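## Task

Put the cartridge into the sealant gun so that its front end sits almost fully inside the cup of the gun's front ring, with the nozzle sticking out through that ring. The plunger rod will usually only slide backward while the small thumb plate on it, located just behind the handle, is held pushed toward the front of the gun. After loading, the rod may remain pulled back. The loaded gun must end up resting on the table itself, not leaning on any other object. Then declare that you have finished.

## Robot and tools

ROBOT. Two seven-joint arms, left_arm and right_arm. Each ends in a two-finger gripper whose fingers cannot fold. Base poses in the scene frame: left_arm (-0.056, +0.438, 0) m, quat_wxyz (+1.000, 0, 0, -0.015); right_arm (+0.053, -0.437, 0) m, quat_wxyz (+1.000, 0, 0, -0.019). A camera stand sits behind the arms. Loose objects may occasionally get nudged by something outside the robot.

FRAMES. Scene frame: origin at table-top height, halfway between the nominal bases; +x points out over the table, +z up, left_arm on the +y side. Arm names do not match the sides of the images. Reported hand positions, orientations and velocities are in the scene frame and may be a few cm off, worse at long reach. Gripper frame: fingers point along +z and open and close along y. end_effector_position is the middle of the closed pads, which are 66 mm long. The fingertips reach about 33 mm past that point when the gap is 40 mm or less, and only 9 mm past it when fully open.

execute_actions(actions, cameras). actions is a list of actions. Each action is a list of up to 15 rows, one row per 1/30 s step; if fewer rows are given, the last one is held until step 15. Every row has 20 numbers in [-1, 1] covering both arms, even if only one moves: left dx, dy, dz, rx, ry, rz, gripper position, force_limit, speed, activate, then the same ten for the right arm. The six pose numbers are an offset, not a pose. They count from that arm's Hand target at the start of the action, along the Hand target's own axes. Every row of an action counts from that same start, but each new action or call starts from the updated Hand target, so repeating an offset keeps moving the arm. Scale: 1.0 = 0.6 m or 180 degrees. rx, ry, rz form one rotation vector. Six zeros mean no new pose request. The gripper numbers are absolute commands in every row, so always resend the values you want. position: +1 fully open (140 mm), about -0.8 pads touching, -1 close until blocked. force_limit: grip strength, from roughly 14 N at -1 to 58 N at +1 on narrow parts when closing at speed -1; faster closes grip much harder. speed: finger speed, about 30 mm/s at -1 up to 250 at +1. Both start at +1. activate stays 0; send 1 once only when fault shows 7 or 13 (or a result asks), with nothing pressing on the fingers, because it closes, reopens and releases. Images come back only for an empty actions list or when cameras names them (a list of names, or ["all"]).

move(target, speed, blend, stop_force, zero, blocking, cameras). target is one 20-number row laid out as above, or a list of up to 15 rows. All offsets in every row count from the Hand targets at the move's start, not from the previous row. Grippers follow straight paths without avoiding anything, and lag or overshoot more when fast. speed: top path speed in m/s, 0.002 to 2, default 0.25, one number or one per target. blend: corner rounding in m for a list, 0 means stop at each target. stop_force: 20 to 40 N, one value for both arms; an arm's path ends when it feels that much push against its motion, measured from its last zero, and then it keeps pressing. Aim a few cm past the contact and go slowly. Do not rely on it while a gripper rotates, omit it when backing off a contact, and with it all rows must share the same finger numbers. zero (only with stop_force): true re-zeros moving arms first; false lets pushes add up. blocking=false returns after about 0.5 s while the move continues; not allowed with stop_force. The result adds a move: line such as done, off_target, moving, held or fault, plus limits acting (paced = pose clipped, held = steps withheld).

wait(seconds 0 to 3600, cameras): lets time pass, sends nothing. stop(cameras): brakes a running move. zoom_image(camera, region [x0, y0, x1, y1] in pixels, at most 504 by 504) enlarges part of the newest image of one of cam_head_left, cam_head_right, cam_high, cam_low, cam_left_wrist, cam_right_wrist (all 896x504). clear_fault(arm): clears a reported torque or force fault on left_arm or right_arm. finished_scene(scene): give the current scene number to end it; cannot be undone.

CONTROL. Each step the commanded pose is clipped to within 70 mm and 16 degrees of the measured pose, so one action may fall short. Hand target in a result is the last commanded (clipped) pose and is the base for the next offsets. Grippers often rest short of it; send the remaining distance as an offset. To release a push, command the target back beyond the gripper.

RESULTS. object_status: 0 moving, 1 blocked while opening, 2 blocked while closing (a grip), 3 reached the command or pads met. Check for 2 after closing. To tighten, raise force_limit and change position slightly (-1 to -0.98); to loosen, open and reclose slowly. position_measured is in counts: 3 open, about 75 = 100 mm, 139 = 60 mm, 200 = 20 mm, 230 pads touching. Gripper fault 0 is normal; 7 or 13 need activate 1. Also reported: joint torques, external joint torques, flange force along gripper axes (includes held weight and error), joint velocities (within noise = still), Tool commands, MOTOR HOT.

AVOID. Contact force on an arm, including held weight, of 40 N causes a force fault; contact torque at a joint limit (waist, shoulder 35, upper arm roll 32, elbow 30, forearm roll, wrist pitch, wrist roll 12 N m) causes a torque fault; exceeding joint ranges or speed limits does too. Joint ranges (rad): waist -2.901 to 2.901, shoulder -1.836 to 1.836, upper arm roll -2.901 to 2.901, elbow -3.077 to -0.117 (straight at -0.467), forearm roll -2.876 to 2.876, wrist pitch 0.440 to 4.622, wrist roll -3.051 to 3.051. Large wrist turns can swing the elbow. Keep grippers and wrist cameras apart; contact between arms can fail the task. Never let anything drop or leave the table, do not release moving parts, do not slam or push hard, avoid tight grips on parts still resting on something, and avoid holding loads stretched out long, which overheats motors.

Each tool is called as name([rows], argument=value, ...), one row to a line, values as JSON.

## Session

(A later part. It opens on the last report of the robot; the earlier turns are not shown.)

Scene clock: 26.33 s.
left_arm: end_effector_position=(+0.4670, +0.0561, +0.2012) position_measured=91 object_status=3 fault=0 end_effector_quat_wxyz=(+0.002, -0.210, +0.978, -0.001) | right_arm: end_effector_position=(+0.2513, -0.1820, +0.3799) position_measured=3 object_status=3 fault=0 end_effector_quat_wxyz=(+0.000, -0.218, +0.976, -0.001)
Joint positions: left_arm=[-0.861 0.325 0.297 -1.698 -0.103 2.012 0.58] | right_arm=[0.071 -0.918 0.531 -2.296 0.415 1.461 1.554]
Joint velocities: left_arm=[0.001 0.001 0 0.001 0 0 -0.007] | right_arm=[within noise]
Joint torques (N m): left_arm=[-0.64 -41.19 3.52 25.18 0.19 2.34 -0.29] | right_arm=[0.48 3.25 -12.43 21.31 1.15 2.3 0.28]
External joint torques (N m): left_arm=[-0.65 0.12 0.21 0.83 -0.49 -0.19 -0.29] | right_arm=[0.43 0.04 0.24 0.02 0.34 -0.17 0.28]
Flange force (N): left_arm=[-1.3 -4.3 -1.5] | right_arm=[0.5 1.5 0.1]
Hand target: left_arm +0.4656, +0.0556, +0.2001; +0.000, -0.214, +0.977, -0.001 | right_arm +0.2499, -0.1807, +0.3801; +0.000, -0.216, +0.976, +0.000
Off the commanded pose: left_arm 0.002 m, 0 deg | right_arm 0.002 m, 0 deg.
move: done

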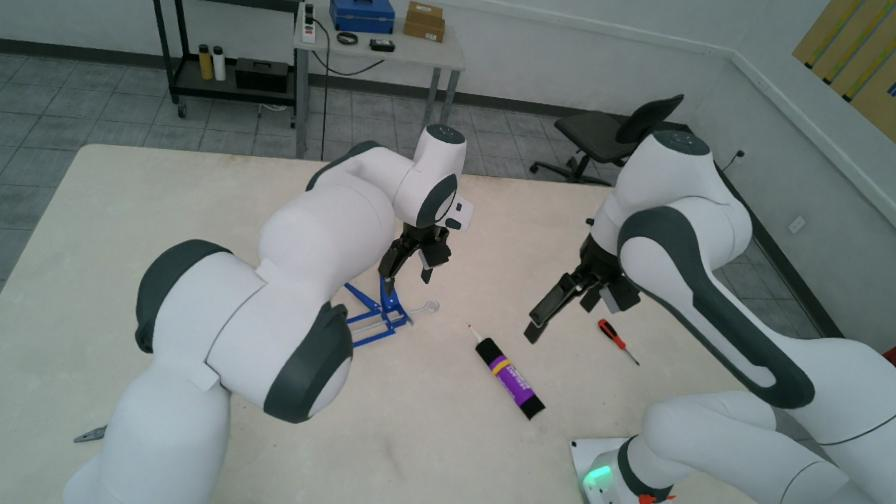

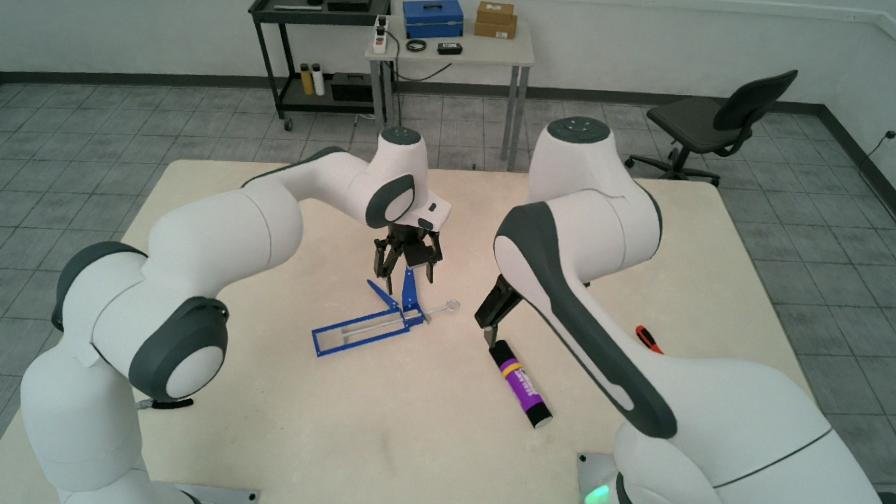

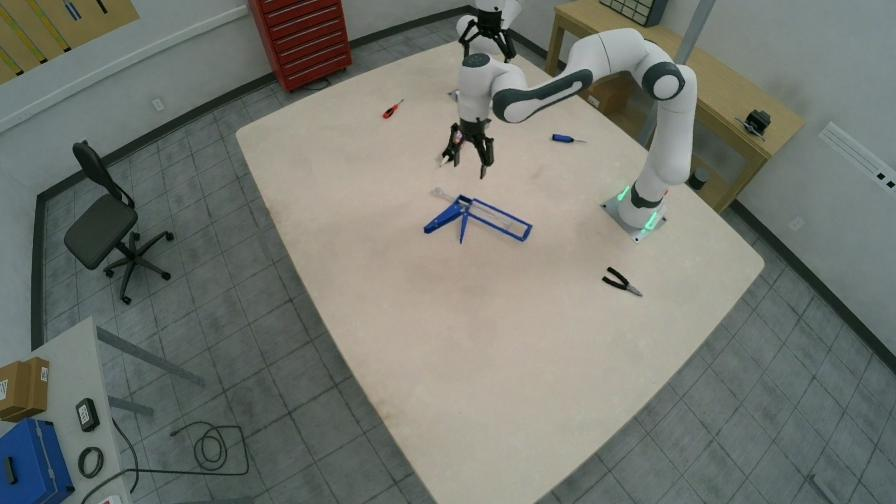

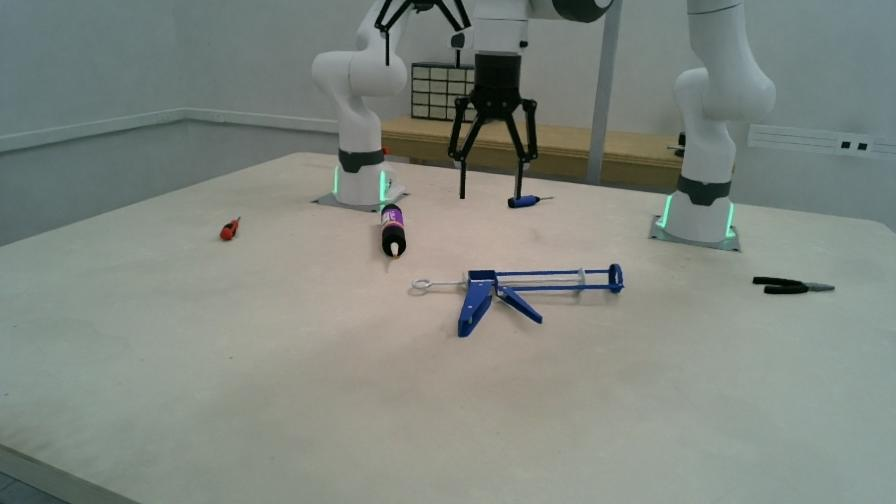

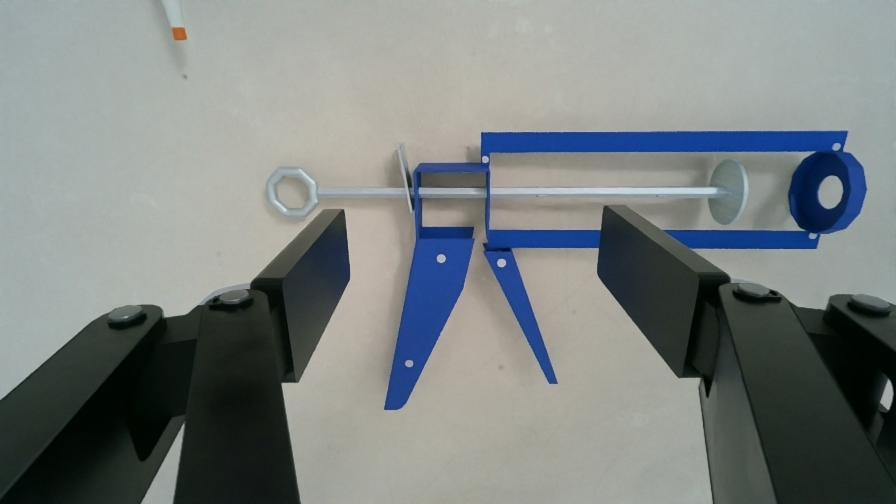

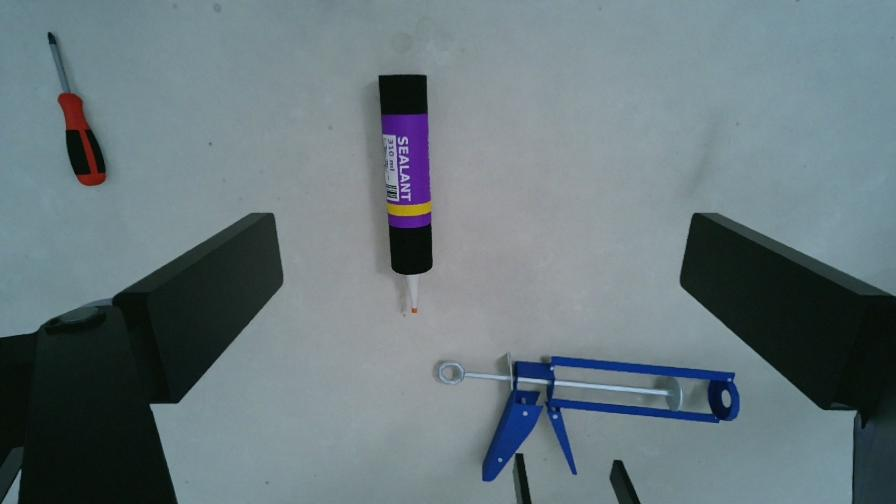

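move(target=[-0.0033,-0.0162,0.2218,0,0,0,0.3,-1,-1,0, 0,0,0,0,0,0,1,0,0,0], speed=0.12, cameras=["cam_left_wrist","cam_low"])

zoom_image(camera="cam_low", region=[400, 200, 560, 340])

Scene clock: 28.53 s.
left_arm: end_effector_position=(+0.4700, +0.0484, +0.0663) position_measured=91 object_status=3 fault=0 end_effector_quat_wxyz=(-0.001, -0.215, +0.977, +0.002) | right_arm: end_effector_position=(+0.2513, -0.1820, +0.3799) position_measured=3 object_status=3 fault=0 end_effector_quat_wxyz=(+0.000, -0.218, +0.976, -0.001)
Joint positions: left_arm=[-0.839 0.509 0.26 -1.782 -0.163 2.266 0.6] | right_arm=[0.071 -0.918 0.531 -2.296 0.415 1.461 1.554]
Joint velocities: left_arm=[0 0.001 0 0.001 0 0.004 0.003] | right_arm=[within noise]
Joint torques (N m): left_arm=[0.51 -45.67 3.45 23.11 0.22 2.83 0.32] | right_arm=[0.46 3.24 -12.43 21.4 1.16 2.28 0.27]
External joint torques (N m): left_arm=[0.54 -0.37 -1.1 0.53 -0.36 0.31 0.32] | right_arm=[0.47 -0.08 0.23 0.18 0.35 -0.19 0.27]
Flange force (N): left_arm=[-1.6 -1.0 0.6] | right_arm=[0.7 1.6 -0.3]
Hand target: left_arm +0.4714, +0.0474, +0.0670; +0.000, -0.214, +0.977, -0.001 | right_arm +0.2499, -0.1807, +0.3801; +0.000, -0.216, +0.976, +0.000
Off the commanded pose: left_arm 0.002 m, 0 deg | right_arm 0.002 m, 0 deg.
move: done
Images, in order (width x height): cam_low 896x504, cam_left_wrist 896x504.

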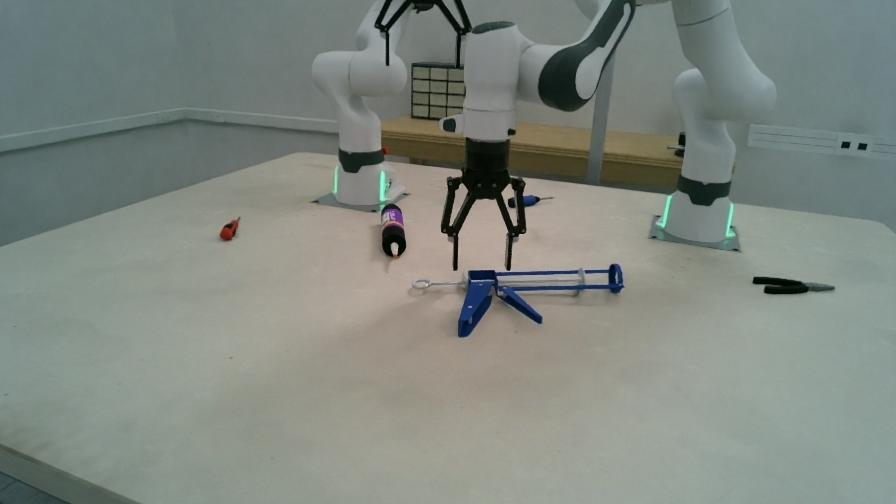

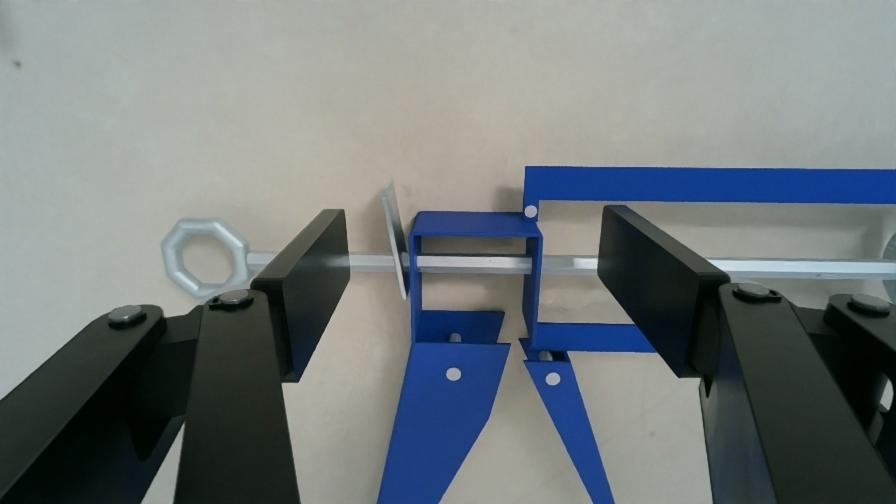

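Scaled by 3.150.

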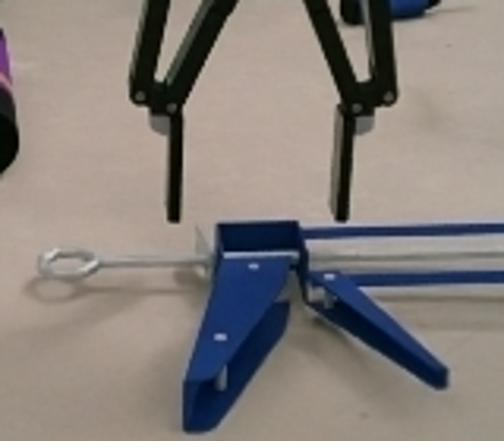

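move([
  [0,-0.004,0.0058,0,0,0,0.3,-1,-1,0, 0,0,0,0,0,0,1,0,0,0],
  [0,-0.004,0.0058,0,0,0,-1,-1,-1,0, 0,0,0,0,0,0,1,0,0,0],
], speed=0.05, cameras=["cam_left_wrist","cam_low"])

zoom_image(camera="cam_low", region=[400, 200, 560, 340])

zoom_image(camera="cam_left_wrist", region=[340, 150, 600, 380])

Scene clock: 30.77 s.
left_arm: end_effector_position=(+0.4720, +0.0463, +0.0640) position_measured=156 object_status=0 fault=0 end_effector_quat_wxyz=(-0.001, -0.215, +0.977, +0.001) | right_arm: end_effector_position=(+0.2513, -0.1820, +0.3799) position_measured=3 object_status=3 fault=0 end_effector_quat_wxyz=(+0.000, -0.218, +0.976, -0.001)
Joint positions: left_arm=[-0.834 0.518 0.254 -1.774 -0.164 2.269 0.6] | right_arm=[0.071 -0.918 0.531 -2.296 0.415 1.461 1.554]
Joint torques (N m): left_arm=[-0.1 -45.27 3.54 23.06 0.3 3.14 0.14] | right_arm=[0.4 3.24 -12.5 21.35 1.16 2.29 0.29]
External joint torques (N m): left_arm=[-0.15 0.42 -1.07 0.42 -0.28 0.6 0.14] | right_arm=[0.41 -0.18 0.13 0.23 0.35 -0.16 0.29]
Flange force (N): left_arm=[-0.9 -2.1 2.1] | right_arm=[0.9 1.5 -0.4]
Hand target: left_arm +0.4724, +0.0452, +0.0636; +0.000, -0.214, +0.977, -0.001 | right_arm +0.2499, -0.1807, +0.3801; +0.000, -0.216, +0.976, +0.000
Off the commanded pose: left_arm 0.001 m, 0 deg | right_arm 0.002 m, 0 deg.
move: done
Images, in order (width x height): cam_low 896x504, cam_left_wrist 896x504.

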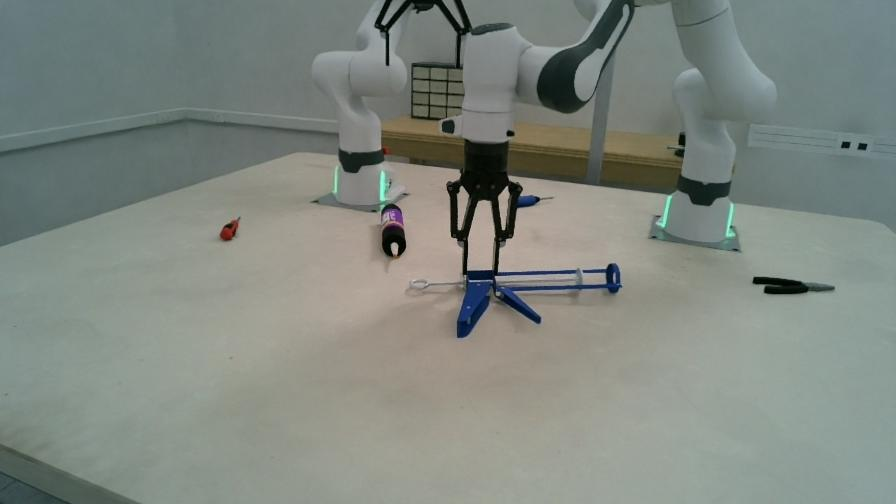

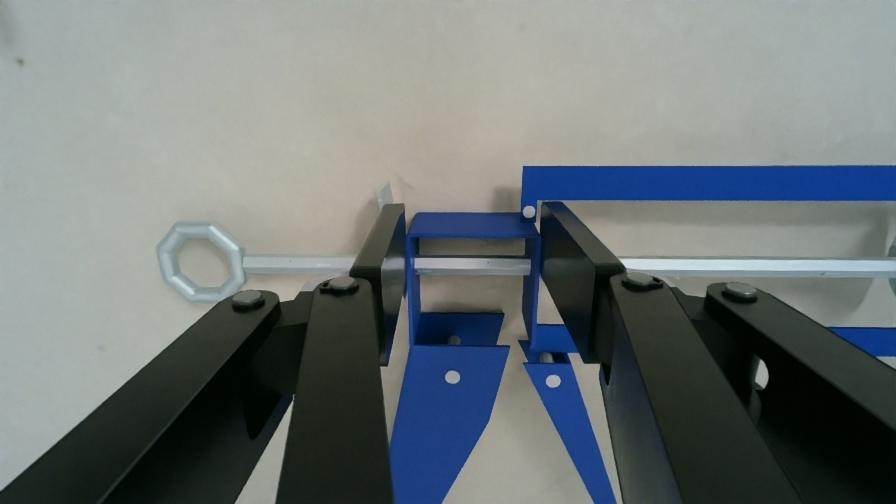

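Scaled by 3.150.

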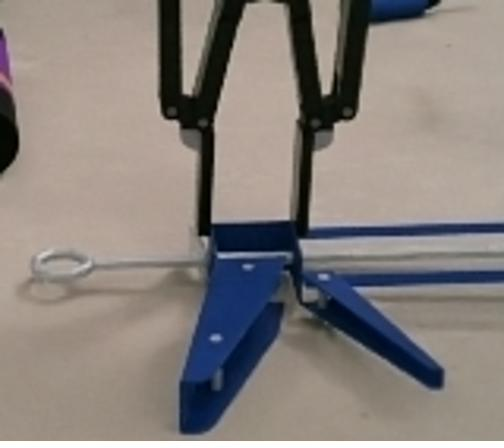

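Scaled by 1.938.

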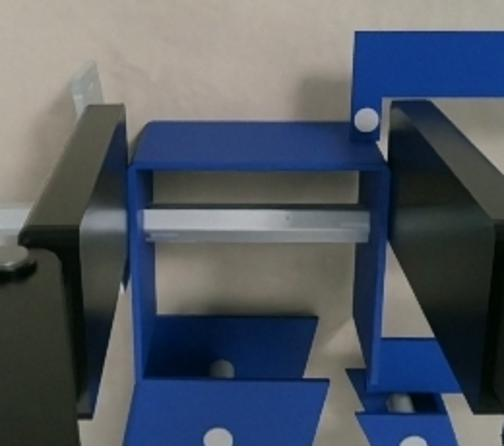

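wait(seconds=1, cameras=["cam_left_wrist"])

zoom_image(camera="cam_left_wrist", region=[340, 160, 440, 260])

Scene clock: 31.87 s.
left_arm: end_effector_position=(+0.4720, +0.0463, +0.0640) position_measured=156 object_status=2 fault=0 end_effector_quat_wxyz=(-0.001, -0.215, +0.977, +0.001) | right_arm: end_effector_position=(+0.2513, -0.1820, +0.3799) position_measured=3 object_status=3 fault=0 end_effector_quat_wxyz=(+0.000, -0.218, +0.976, -0.001)
Joint positions: left_arm=[-0.834 0.518 0.254 -1.774 -0.164 2.269 0.6] | right_arm=[0.071 -0.918 0.531 -2.296 0.415 1.461 1.554]
Joint torques (N m): left_arm=[-0.16 -45.24 3.54 23.04 0.32 3.13 0.13] | right_arm=[0.46 3.22 -12.42 21.37 1.16 2.3 0.28]
External joint torques (N m): left_arm=[-0.25 0.31 -1.08 0.54 -0.26 0.61 0.13] | right_arm=[0.44 -0.06 0.26 0.11 0.35 -0.18 0.28]
Flange force (N): left_arm=[-0.9 -2.4 1.9] | right_arm=[0.6 1.6 -0.1]
Hand target: left_arm +0.4724, +0.0452, +0.0636; +0.000, -0.214, +0.977, -0.001 | right_arm +0.2499, -0.1807, +0.3801; +0.000, -0.216, +0.976, +0.000
Tool commands: left_gripper/position=-1.0 left_gripper/force_limit=-1.0 left_gripper/speed=-1.0 left_gripper/activate=+0.0 right_gripper/position=+1.0 right_gripper/force_limit=+0.0 right_gripper/speed=+0.0 right_gripper/activate=+0.0
Off the commanded pose: left_arm 0.001 m, 0 deg | right_arm 0.002 m, 0 deg.
wait: 1.00 s; at rest by 0.07 s

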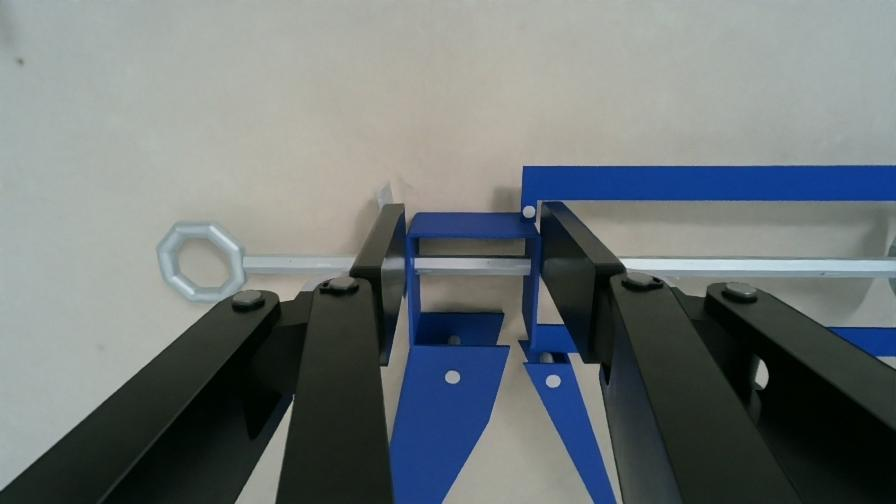

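Scaled by 5.040.

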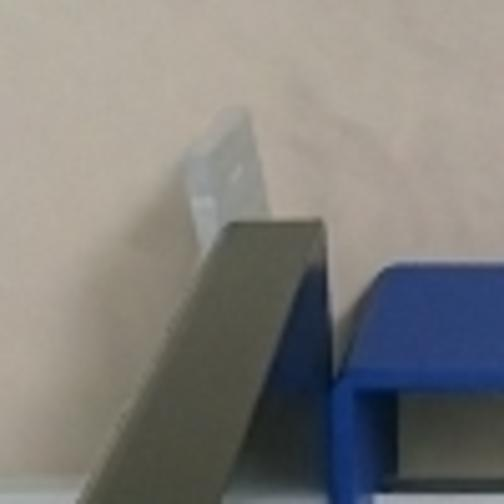

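move([
  [0,0,0,0,0,0,0.1,-1,-0.5,0, 0,0,0,0,0,0,1,0,0,0],
  [0,0,0.0117,0,0,0,0.1,-1,-1,0, 0,0,0,0,0,0,1,0,0,0],
  [0,0,0.0117,0,0,0,-1,-0.9,-1,0, 0,0,0,0,0,0,1,0,0,0],
], speed=0.05, cameras=["cam_left_wrist","cam_low"])

zoom_image(camera="cam_low", region=[440, 240, 520, 310])

zoom_image(camera="cam_left_wrist", region=[340, 160, 440, 260])

Scene clock: 34.77 s.
left_arm: end_effector_position=(+0.4728, +0.0445, +0.0587) position_measured=151 object_status=0 fault=0 end_effector_quat_wxyz=(+0.000, -0.215, +0.977, -0.001) | right_arm: end_effector_position=(+0.2513, -0.1820, +0.3799) position_measured=3 object_status=3 fault=0 end_effector_quat_wxyz=(+0.000, -0.218, +0.976, -0.001)
Joint positions: left_arm=[-0.829 0.527 0.246 -1.774 -0.165 2.284 0.6] | right_arm=[0.071 -0.918 0.531 -2.296 0.415 1.461 1.554]
Joint torques (N m): left_arm=[0.1 -44.64 3.8 22.15 0.3 3 0.2] | right_arm=[0.44 3.24 -12.44 21.39 1.15 2.3 0.28]
External joint torques (N m): left_arm=[-0.09 1.17 -0.87 -0.3 -0.27 0.46 0.2] | right_arm=[0.35 0.03 0.11 0.13 0.33 -0.16 0.28]
Flange force (N): left_arm=[-0.6 -1.1 3.2] | right_arm=[0.4 1.3 -0.4]
Hand target: left_arm +0.4724, +0.0452, +0.0565; +0.000, -0.214, +0.977, -0.001 | right_arm +0.2499, -0.1807, +0.3801; +0.000, -0.216, +0.976, +0.000
Off the commanded pose: left_arm 0.002 m, 0 deg | right_arm 0.002 m, 0 deg.
move: done
Images, in order (width x height): cam_low 896x504, cam_left_wrist 896x504.

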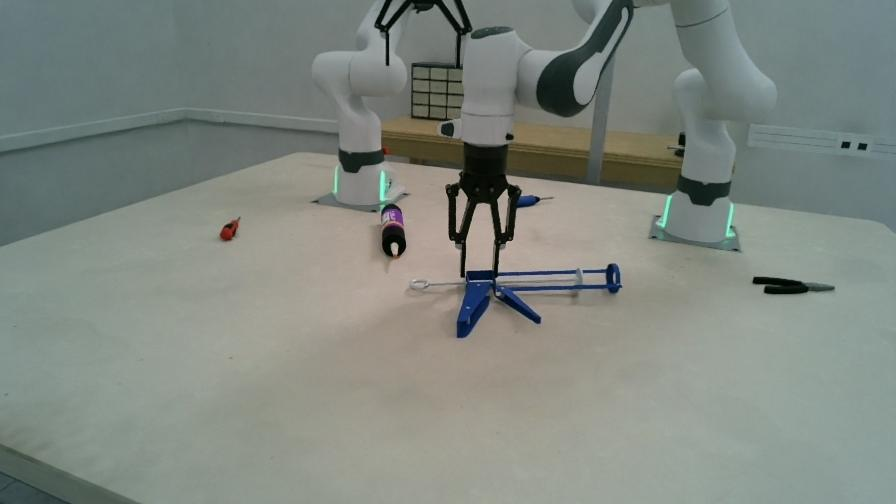

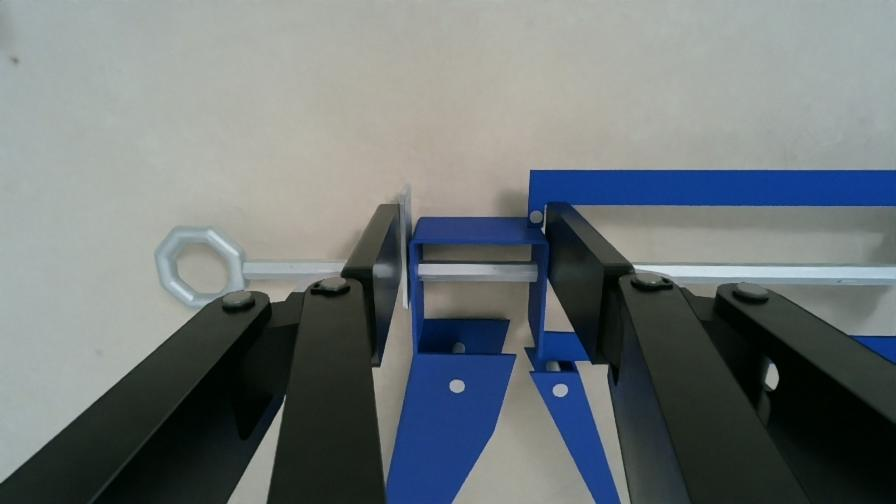

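Scaled by 6.300.

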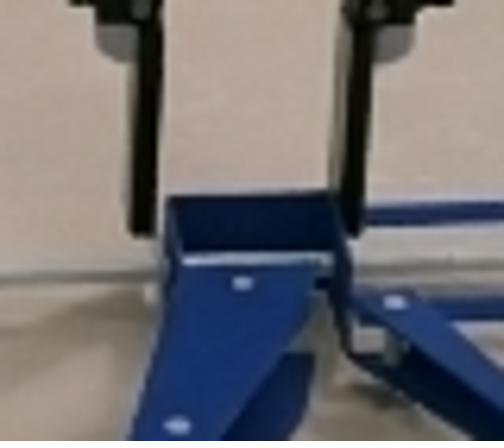

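Scaled by 5.040.

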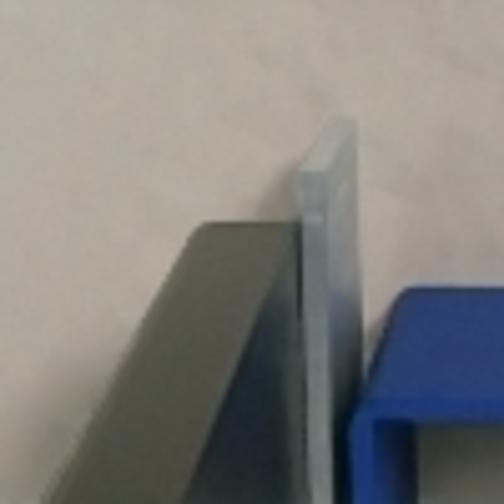

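move(target=[0,0,0,0,0,0,-1,-0.9,-1,0, -0.475,-0.077,0.35,-0.1086,-0.1092,-0.49,0,-0.5,0,0], speed=0.25, cameras=["all"])

Scene clock: 40.10 s.
left_arm: end_effector_position=(+0.4728, +0.0445, +0.0587) position_measured=151 object_status=2 fault=0 end_effector_quat_wxyz=(+0.000, -0.215, +0.977, -0.001) | right_arm: end_effector_position=(+0.5286, -0.1031, +0.1704) position_measured=129 object_status=3 fault=0 end_effector_quat_wxyz=(-0.116, +0.821, -0.529, -0.180)
Joint positions: left_arm=[-0.829 0.527 0.246 -1.774 -0.165 2.284 0.6] | right_arm=[0.322 0.152 0.144 -2.059 0.496 2.149 -0.29]
Joint velocities: left_arm=[within noise] | right_arm=[0 0 0.001 0.002 -0.001 0 -0.006]
Joint torques (N m): left_arm=[0.07 -44.6 3.85 22.13 0.32 3 0.15] | right_arm=[0.05 -36.57 1.8 24.14 1.39 1.85 -0.26]
External joint torques (N m): left_arm=[0.08 1.14 -0.64 -0.3 -0.25 0.47 0.15] | right_arm=[0.05 -0.32 0.92 0.5 0.57 -0.22 -0.25]
Flange force (N): left_arm=[-0.8 -0.9 3.1] | right_arm=[-0.5 -0.5 -0.6]
Hand target: left_arm +0.4724, +0.0452, +0.0565; +0.000, -0.214, +0.977, -0.001 | right_arm +0.5276, -0.1021, +0.1700; -0.117, +0.822, -0.526, -0.183
Off the commanded pose: left_arm 0.002 m, 0 deg | right_arm 0.001 m, 0 deg.
move: done

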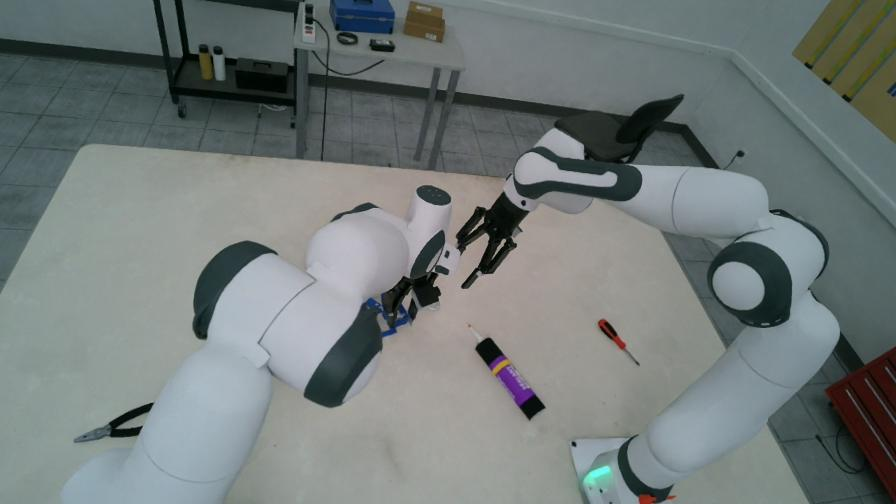

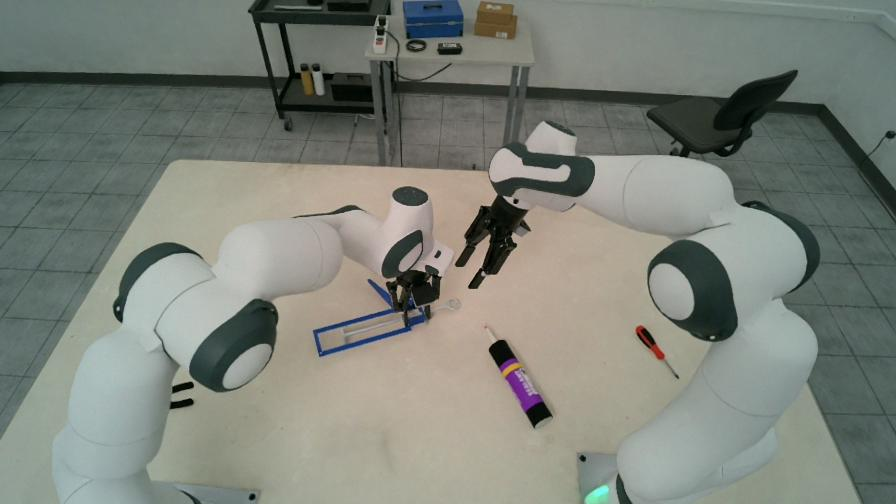

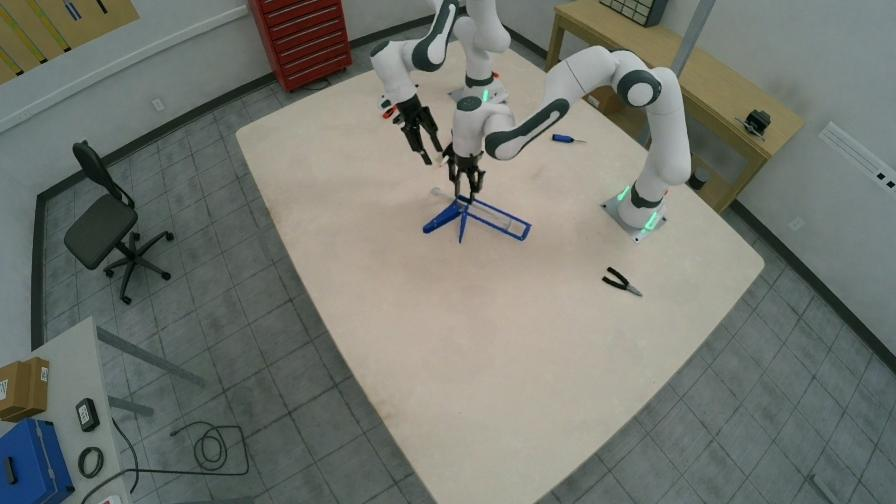

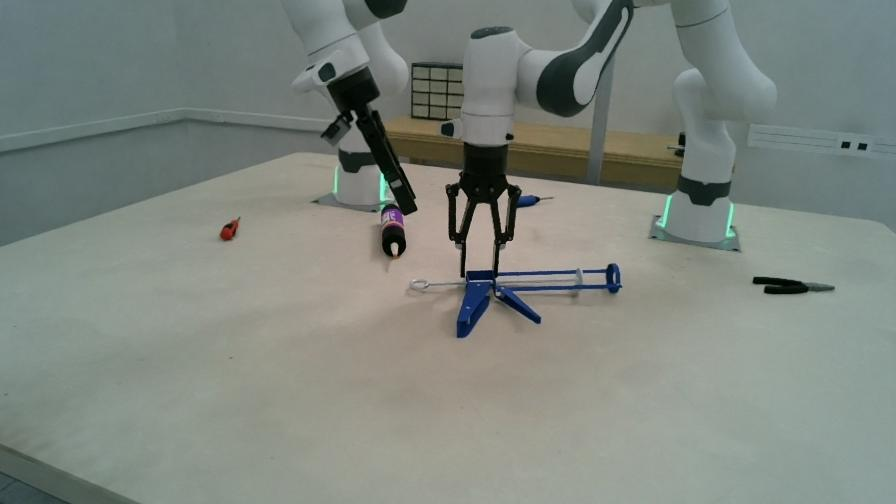

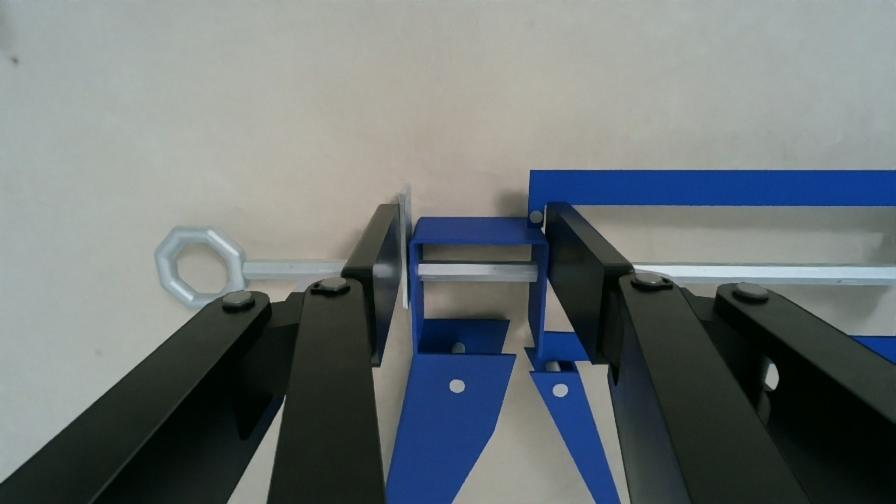

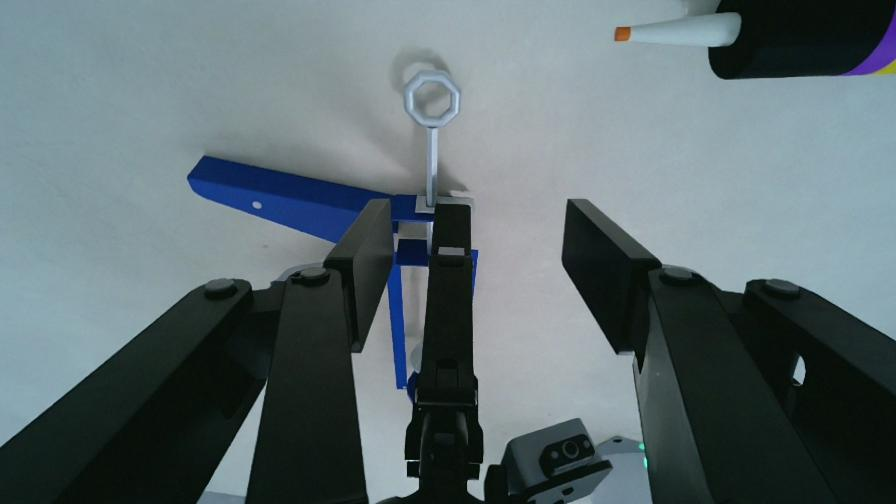

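move(target=[0,0,0,0,0,0,-1,-0.9,-1,0, 0.0233,-0.0367,0.1288,0,0,0,0,-0.5,0,0], speed=0.1, cameras=["cam_right_wrist","cam_low","cam_high"])

zoom_image(camera="cam_low", region=[370, 180, 550, 340])

Scene clock: 42.00 s.
left_arm: end_effector_position=(+0.4728, +0.0445, +0.0587) position_measured=151 object_status=2 fault=0 end_effector_quat_wxyz=(+0.000, -0.215, +0.977, -0.001) | right_arm: end_effector_position=(+0.5382, -0.0756, +0.0940) position_measured=129 object_status=3 fault=0 end_effector_quat_wxyz=(-0.114, +0.822, -0.527, -0.183)
Joint positions: left_arm=[-0.829 0.527 0.246 -1.774 -0.165 2.284 0.6] | right_arm=[0.346 0.327 0.171 -2.028 0.517 2.294 -0.317]
Joint velocities: left_arm=[within noise] | right_arm=[-0.001 0 0.001 0.001 0 0.004 -0.003]
Joint torques (N m): left_arm=[0.12 -44.64 3.81 22.17 0.3 2.99 0.16] | right_arm=[0.13 -41.34 2.96 22.9 1.03 2.02 -0.16]
External joint torques (N m): left_arm=[0.17 1.21 -0.68 -0.32 -0.27 0.46 0.16] | right_arm=[0.19 -0.94 0.93 0.58 0.51 0 -0.15]
Flange force (N): left_arm=[-1.0 -1.1 3.3] | right_arm=[-1.0 1.0 -0.9]
Hand target: left_arm +0.4724, +0.0452, +0.0565; +0.000, -0.214, +0.977, -0.001 | right_arm +0.5392, -0.0747, +0.0940; -0.117, +0.822, -0.526, -0.183
Off the commanded pose: left_arm 0.002 m, 0 deg | right_arm 0.001 m, 0 deg.
move: done
Images, in order (width x height): cam_high 896x504, cam_low 896x504, cam_right_wrist 896x504.

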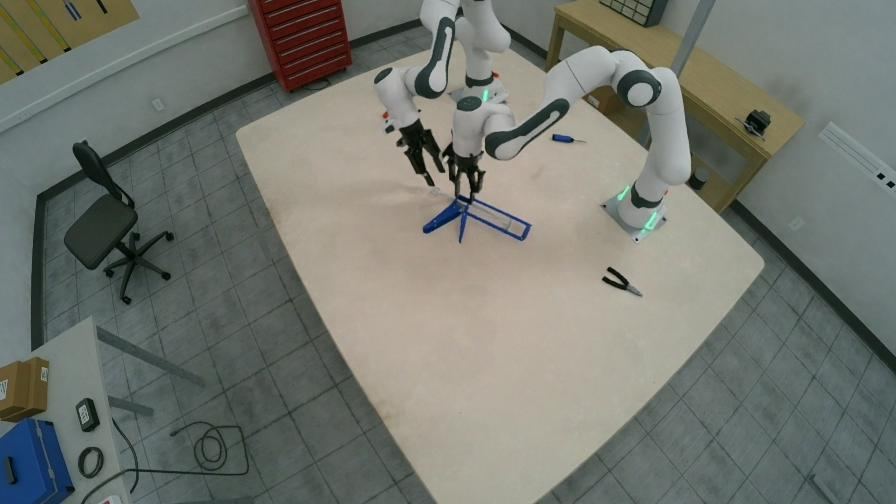

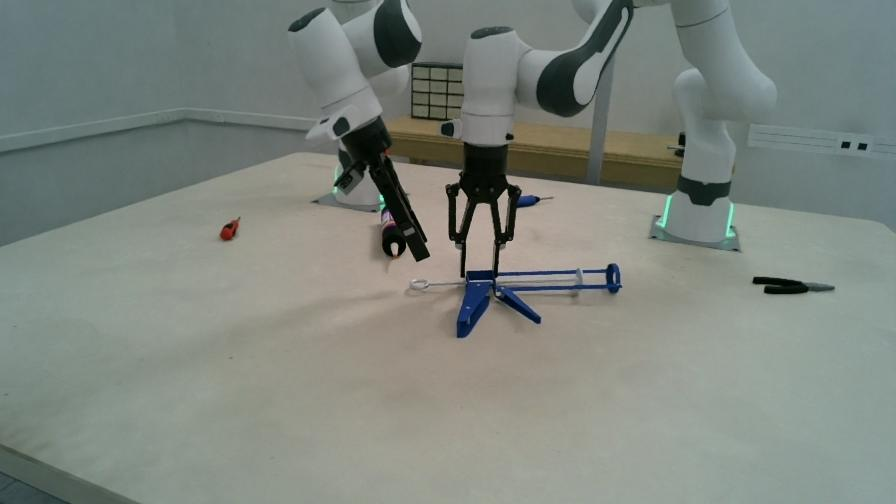

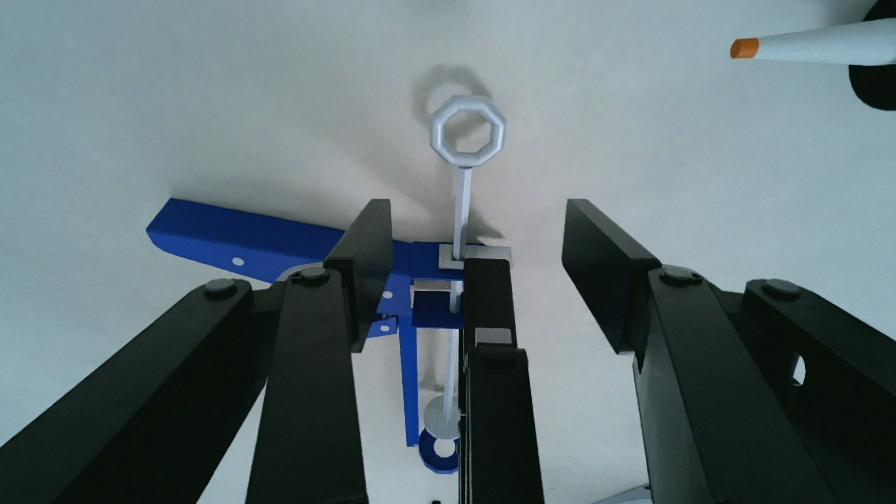

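Scaled by 2.800.

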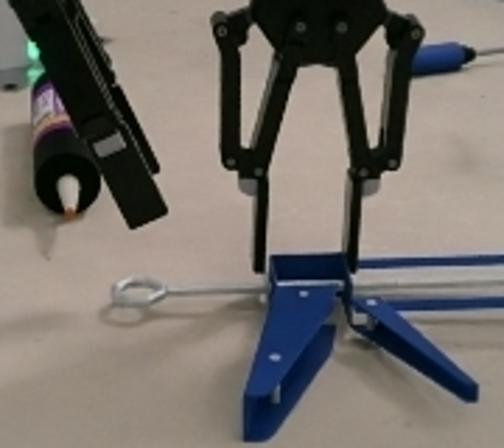

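move(target=[0,0,0,0,0,0,-1,-0.9,-1,0, 0.0037,-0.0075,0.0975,0.007,0,0.0151,0,-0.5,0,0], speed=0.05, stop_force=20, cameras=["cam_right_wrist","cam_low","cam_left_wrist"])

zoom_image(camera="cam_low", region=[370, 180, 550, 340])

Scene clock: 44.80 s.
left_arm: end_effector_position=(+0.4728, +0.0445, +0.0587) position_measured=151 object_status=2 fault=0 end_effector_quat_wxyz=(+0.000, -0.215, +0.977, -0.001) | right_arm: end_effector_position=(+0.5343, -0.0534, +0.0407) position_measured=129 object_status=3 fault=0 end_effector_quat_wxyz=(-0.121, +0.811, -0.544, -0.178)
Joint positions: left_arm=[-0.829 0.527 0.246 -1.774 -0.165 2.284 0.6] | right_arm=[0.379 0.427 0.191 -2.041 0.563 2.439 -0.316]
Joint torques (N m): left_arm=[0.12 -44.57 3.82 22.11 0.31 2.99 0.11] | right_arm=[0.65 -43.03 3.64 21.26 0.76 2.17 0.26]
External joint torques (N m): left_arm=[0.18 1.28 -0.67 -0.43 -0.26 0.44 0.11] | right_arm=[0.67 -1.09 0.82 0.25 0.53 0.13 0.27]
Flange force (N): left_arm=[-0.8 -0.8 3.4] | right_arm=[-2.1 2.4 -1.0]
Hand target: left_arm +0.4724, +0.0452, +0.0565; +0.000, -0.214, +0.977, -0.001 | right_arm +0.5338, -0.0521, +0.0401; -0.121, +0.808, -0.548, -0.180
Off the commanded pose: left_arm 0.002 m, 0 deg | right_arm 0.002 m, 1 deg.
move: done
Images, in order (width x height): cam_low 896x504, cam_left_wrist 896x504, cam_right_wrist 896x504.

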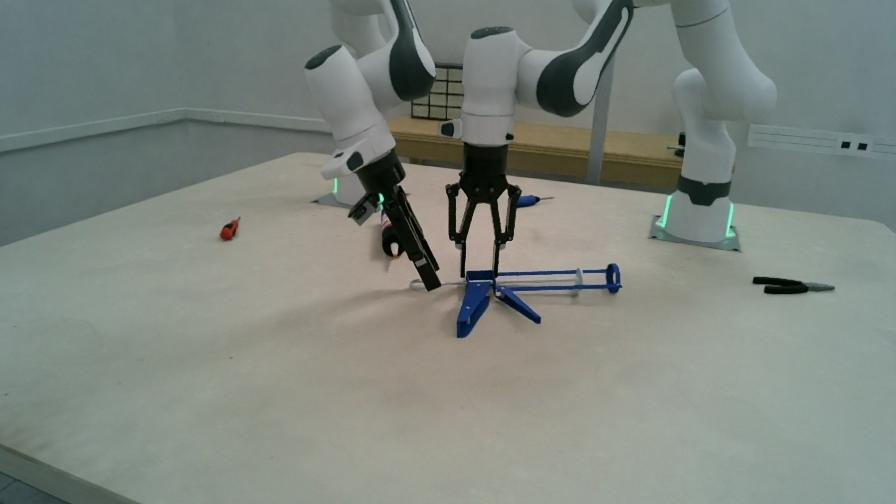

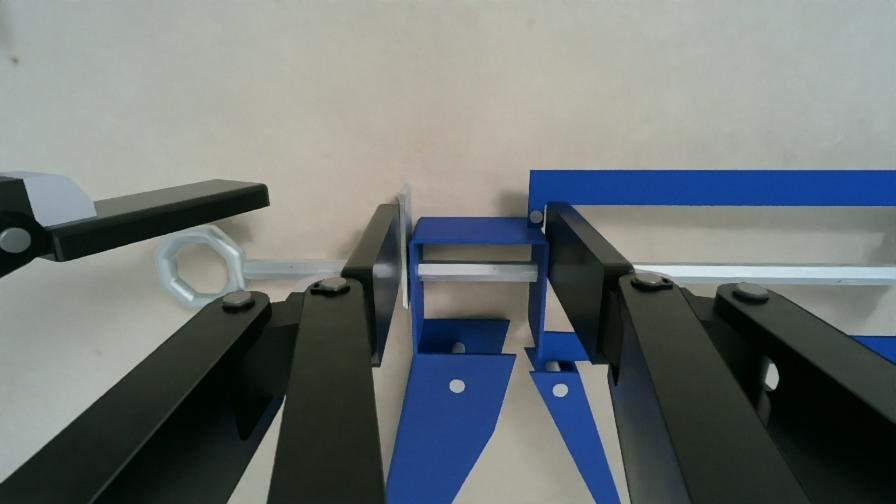

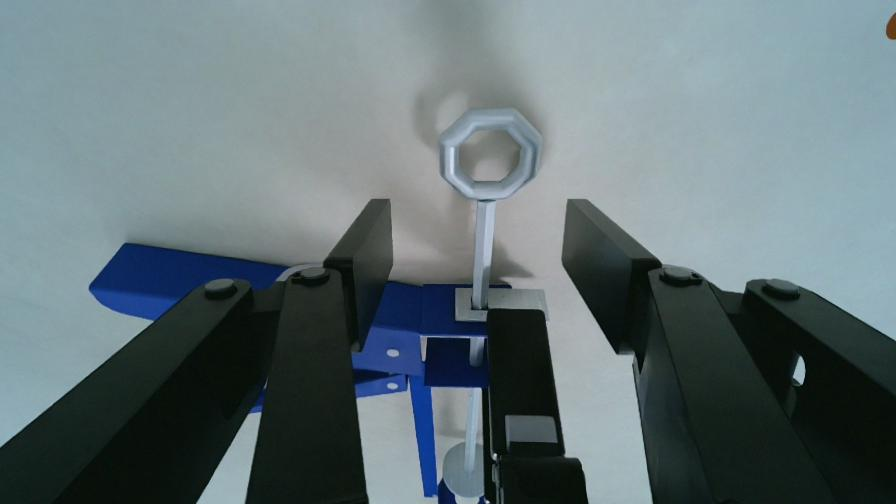

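Scaled by 2.800.

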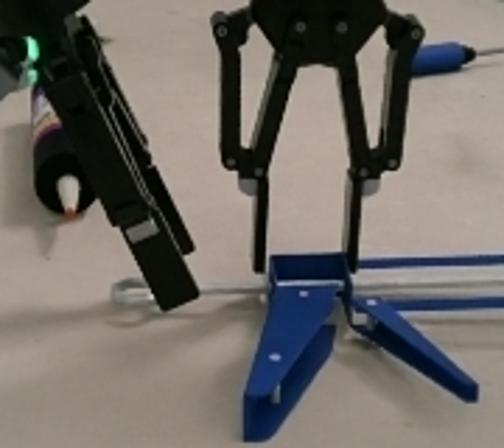

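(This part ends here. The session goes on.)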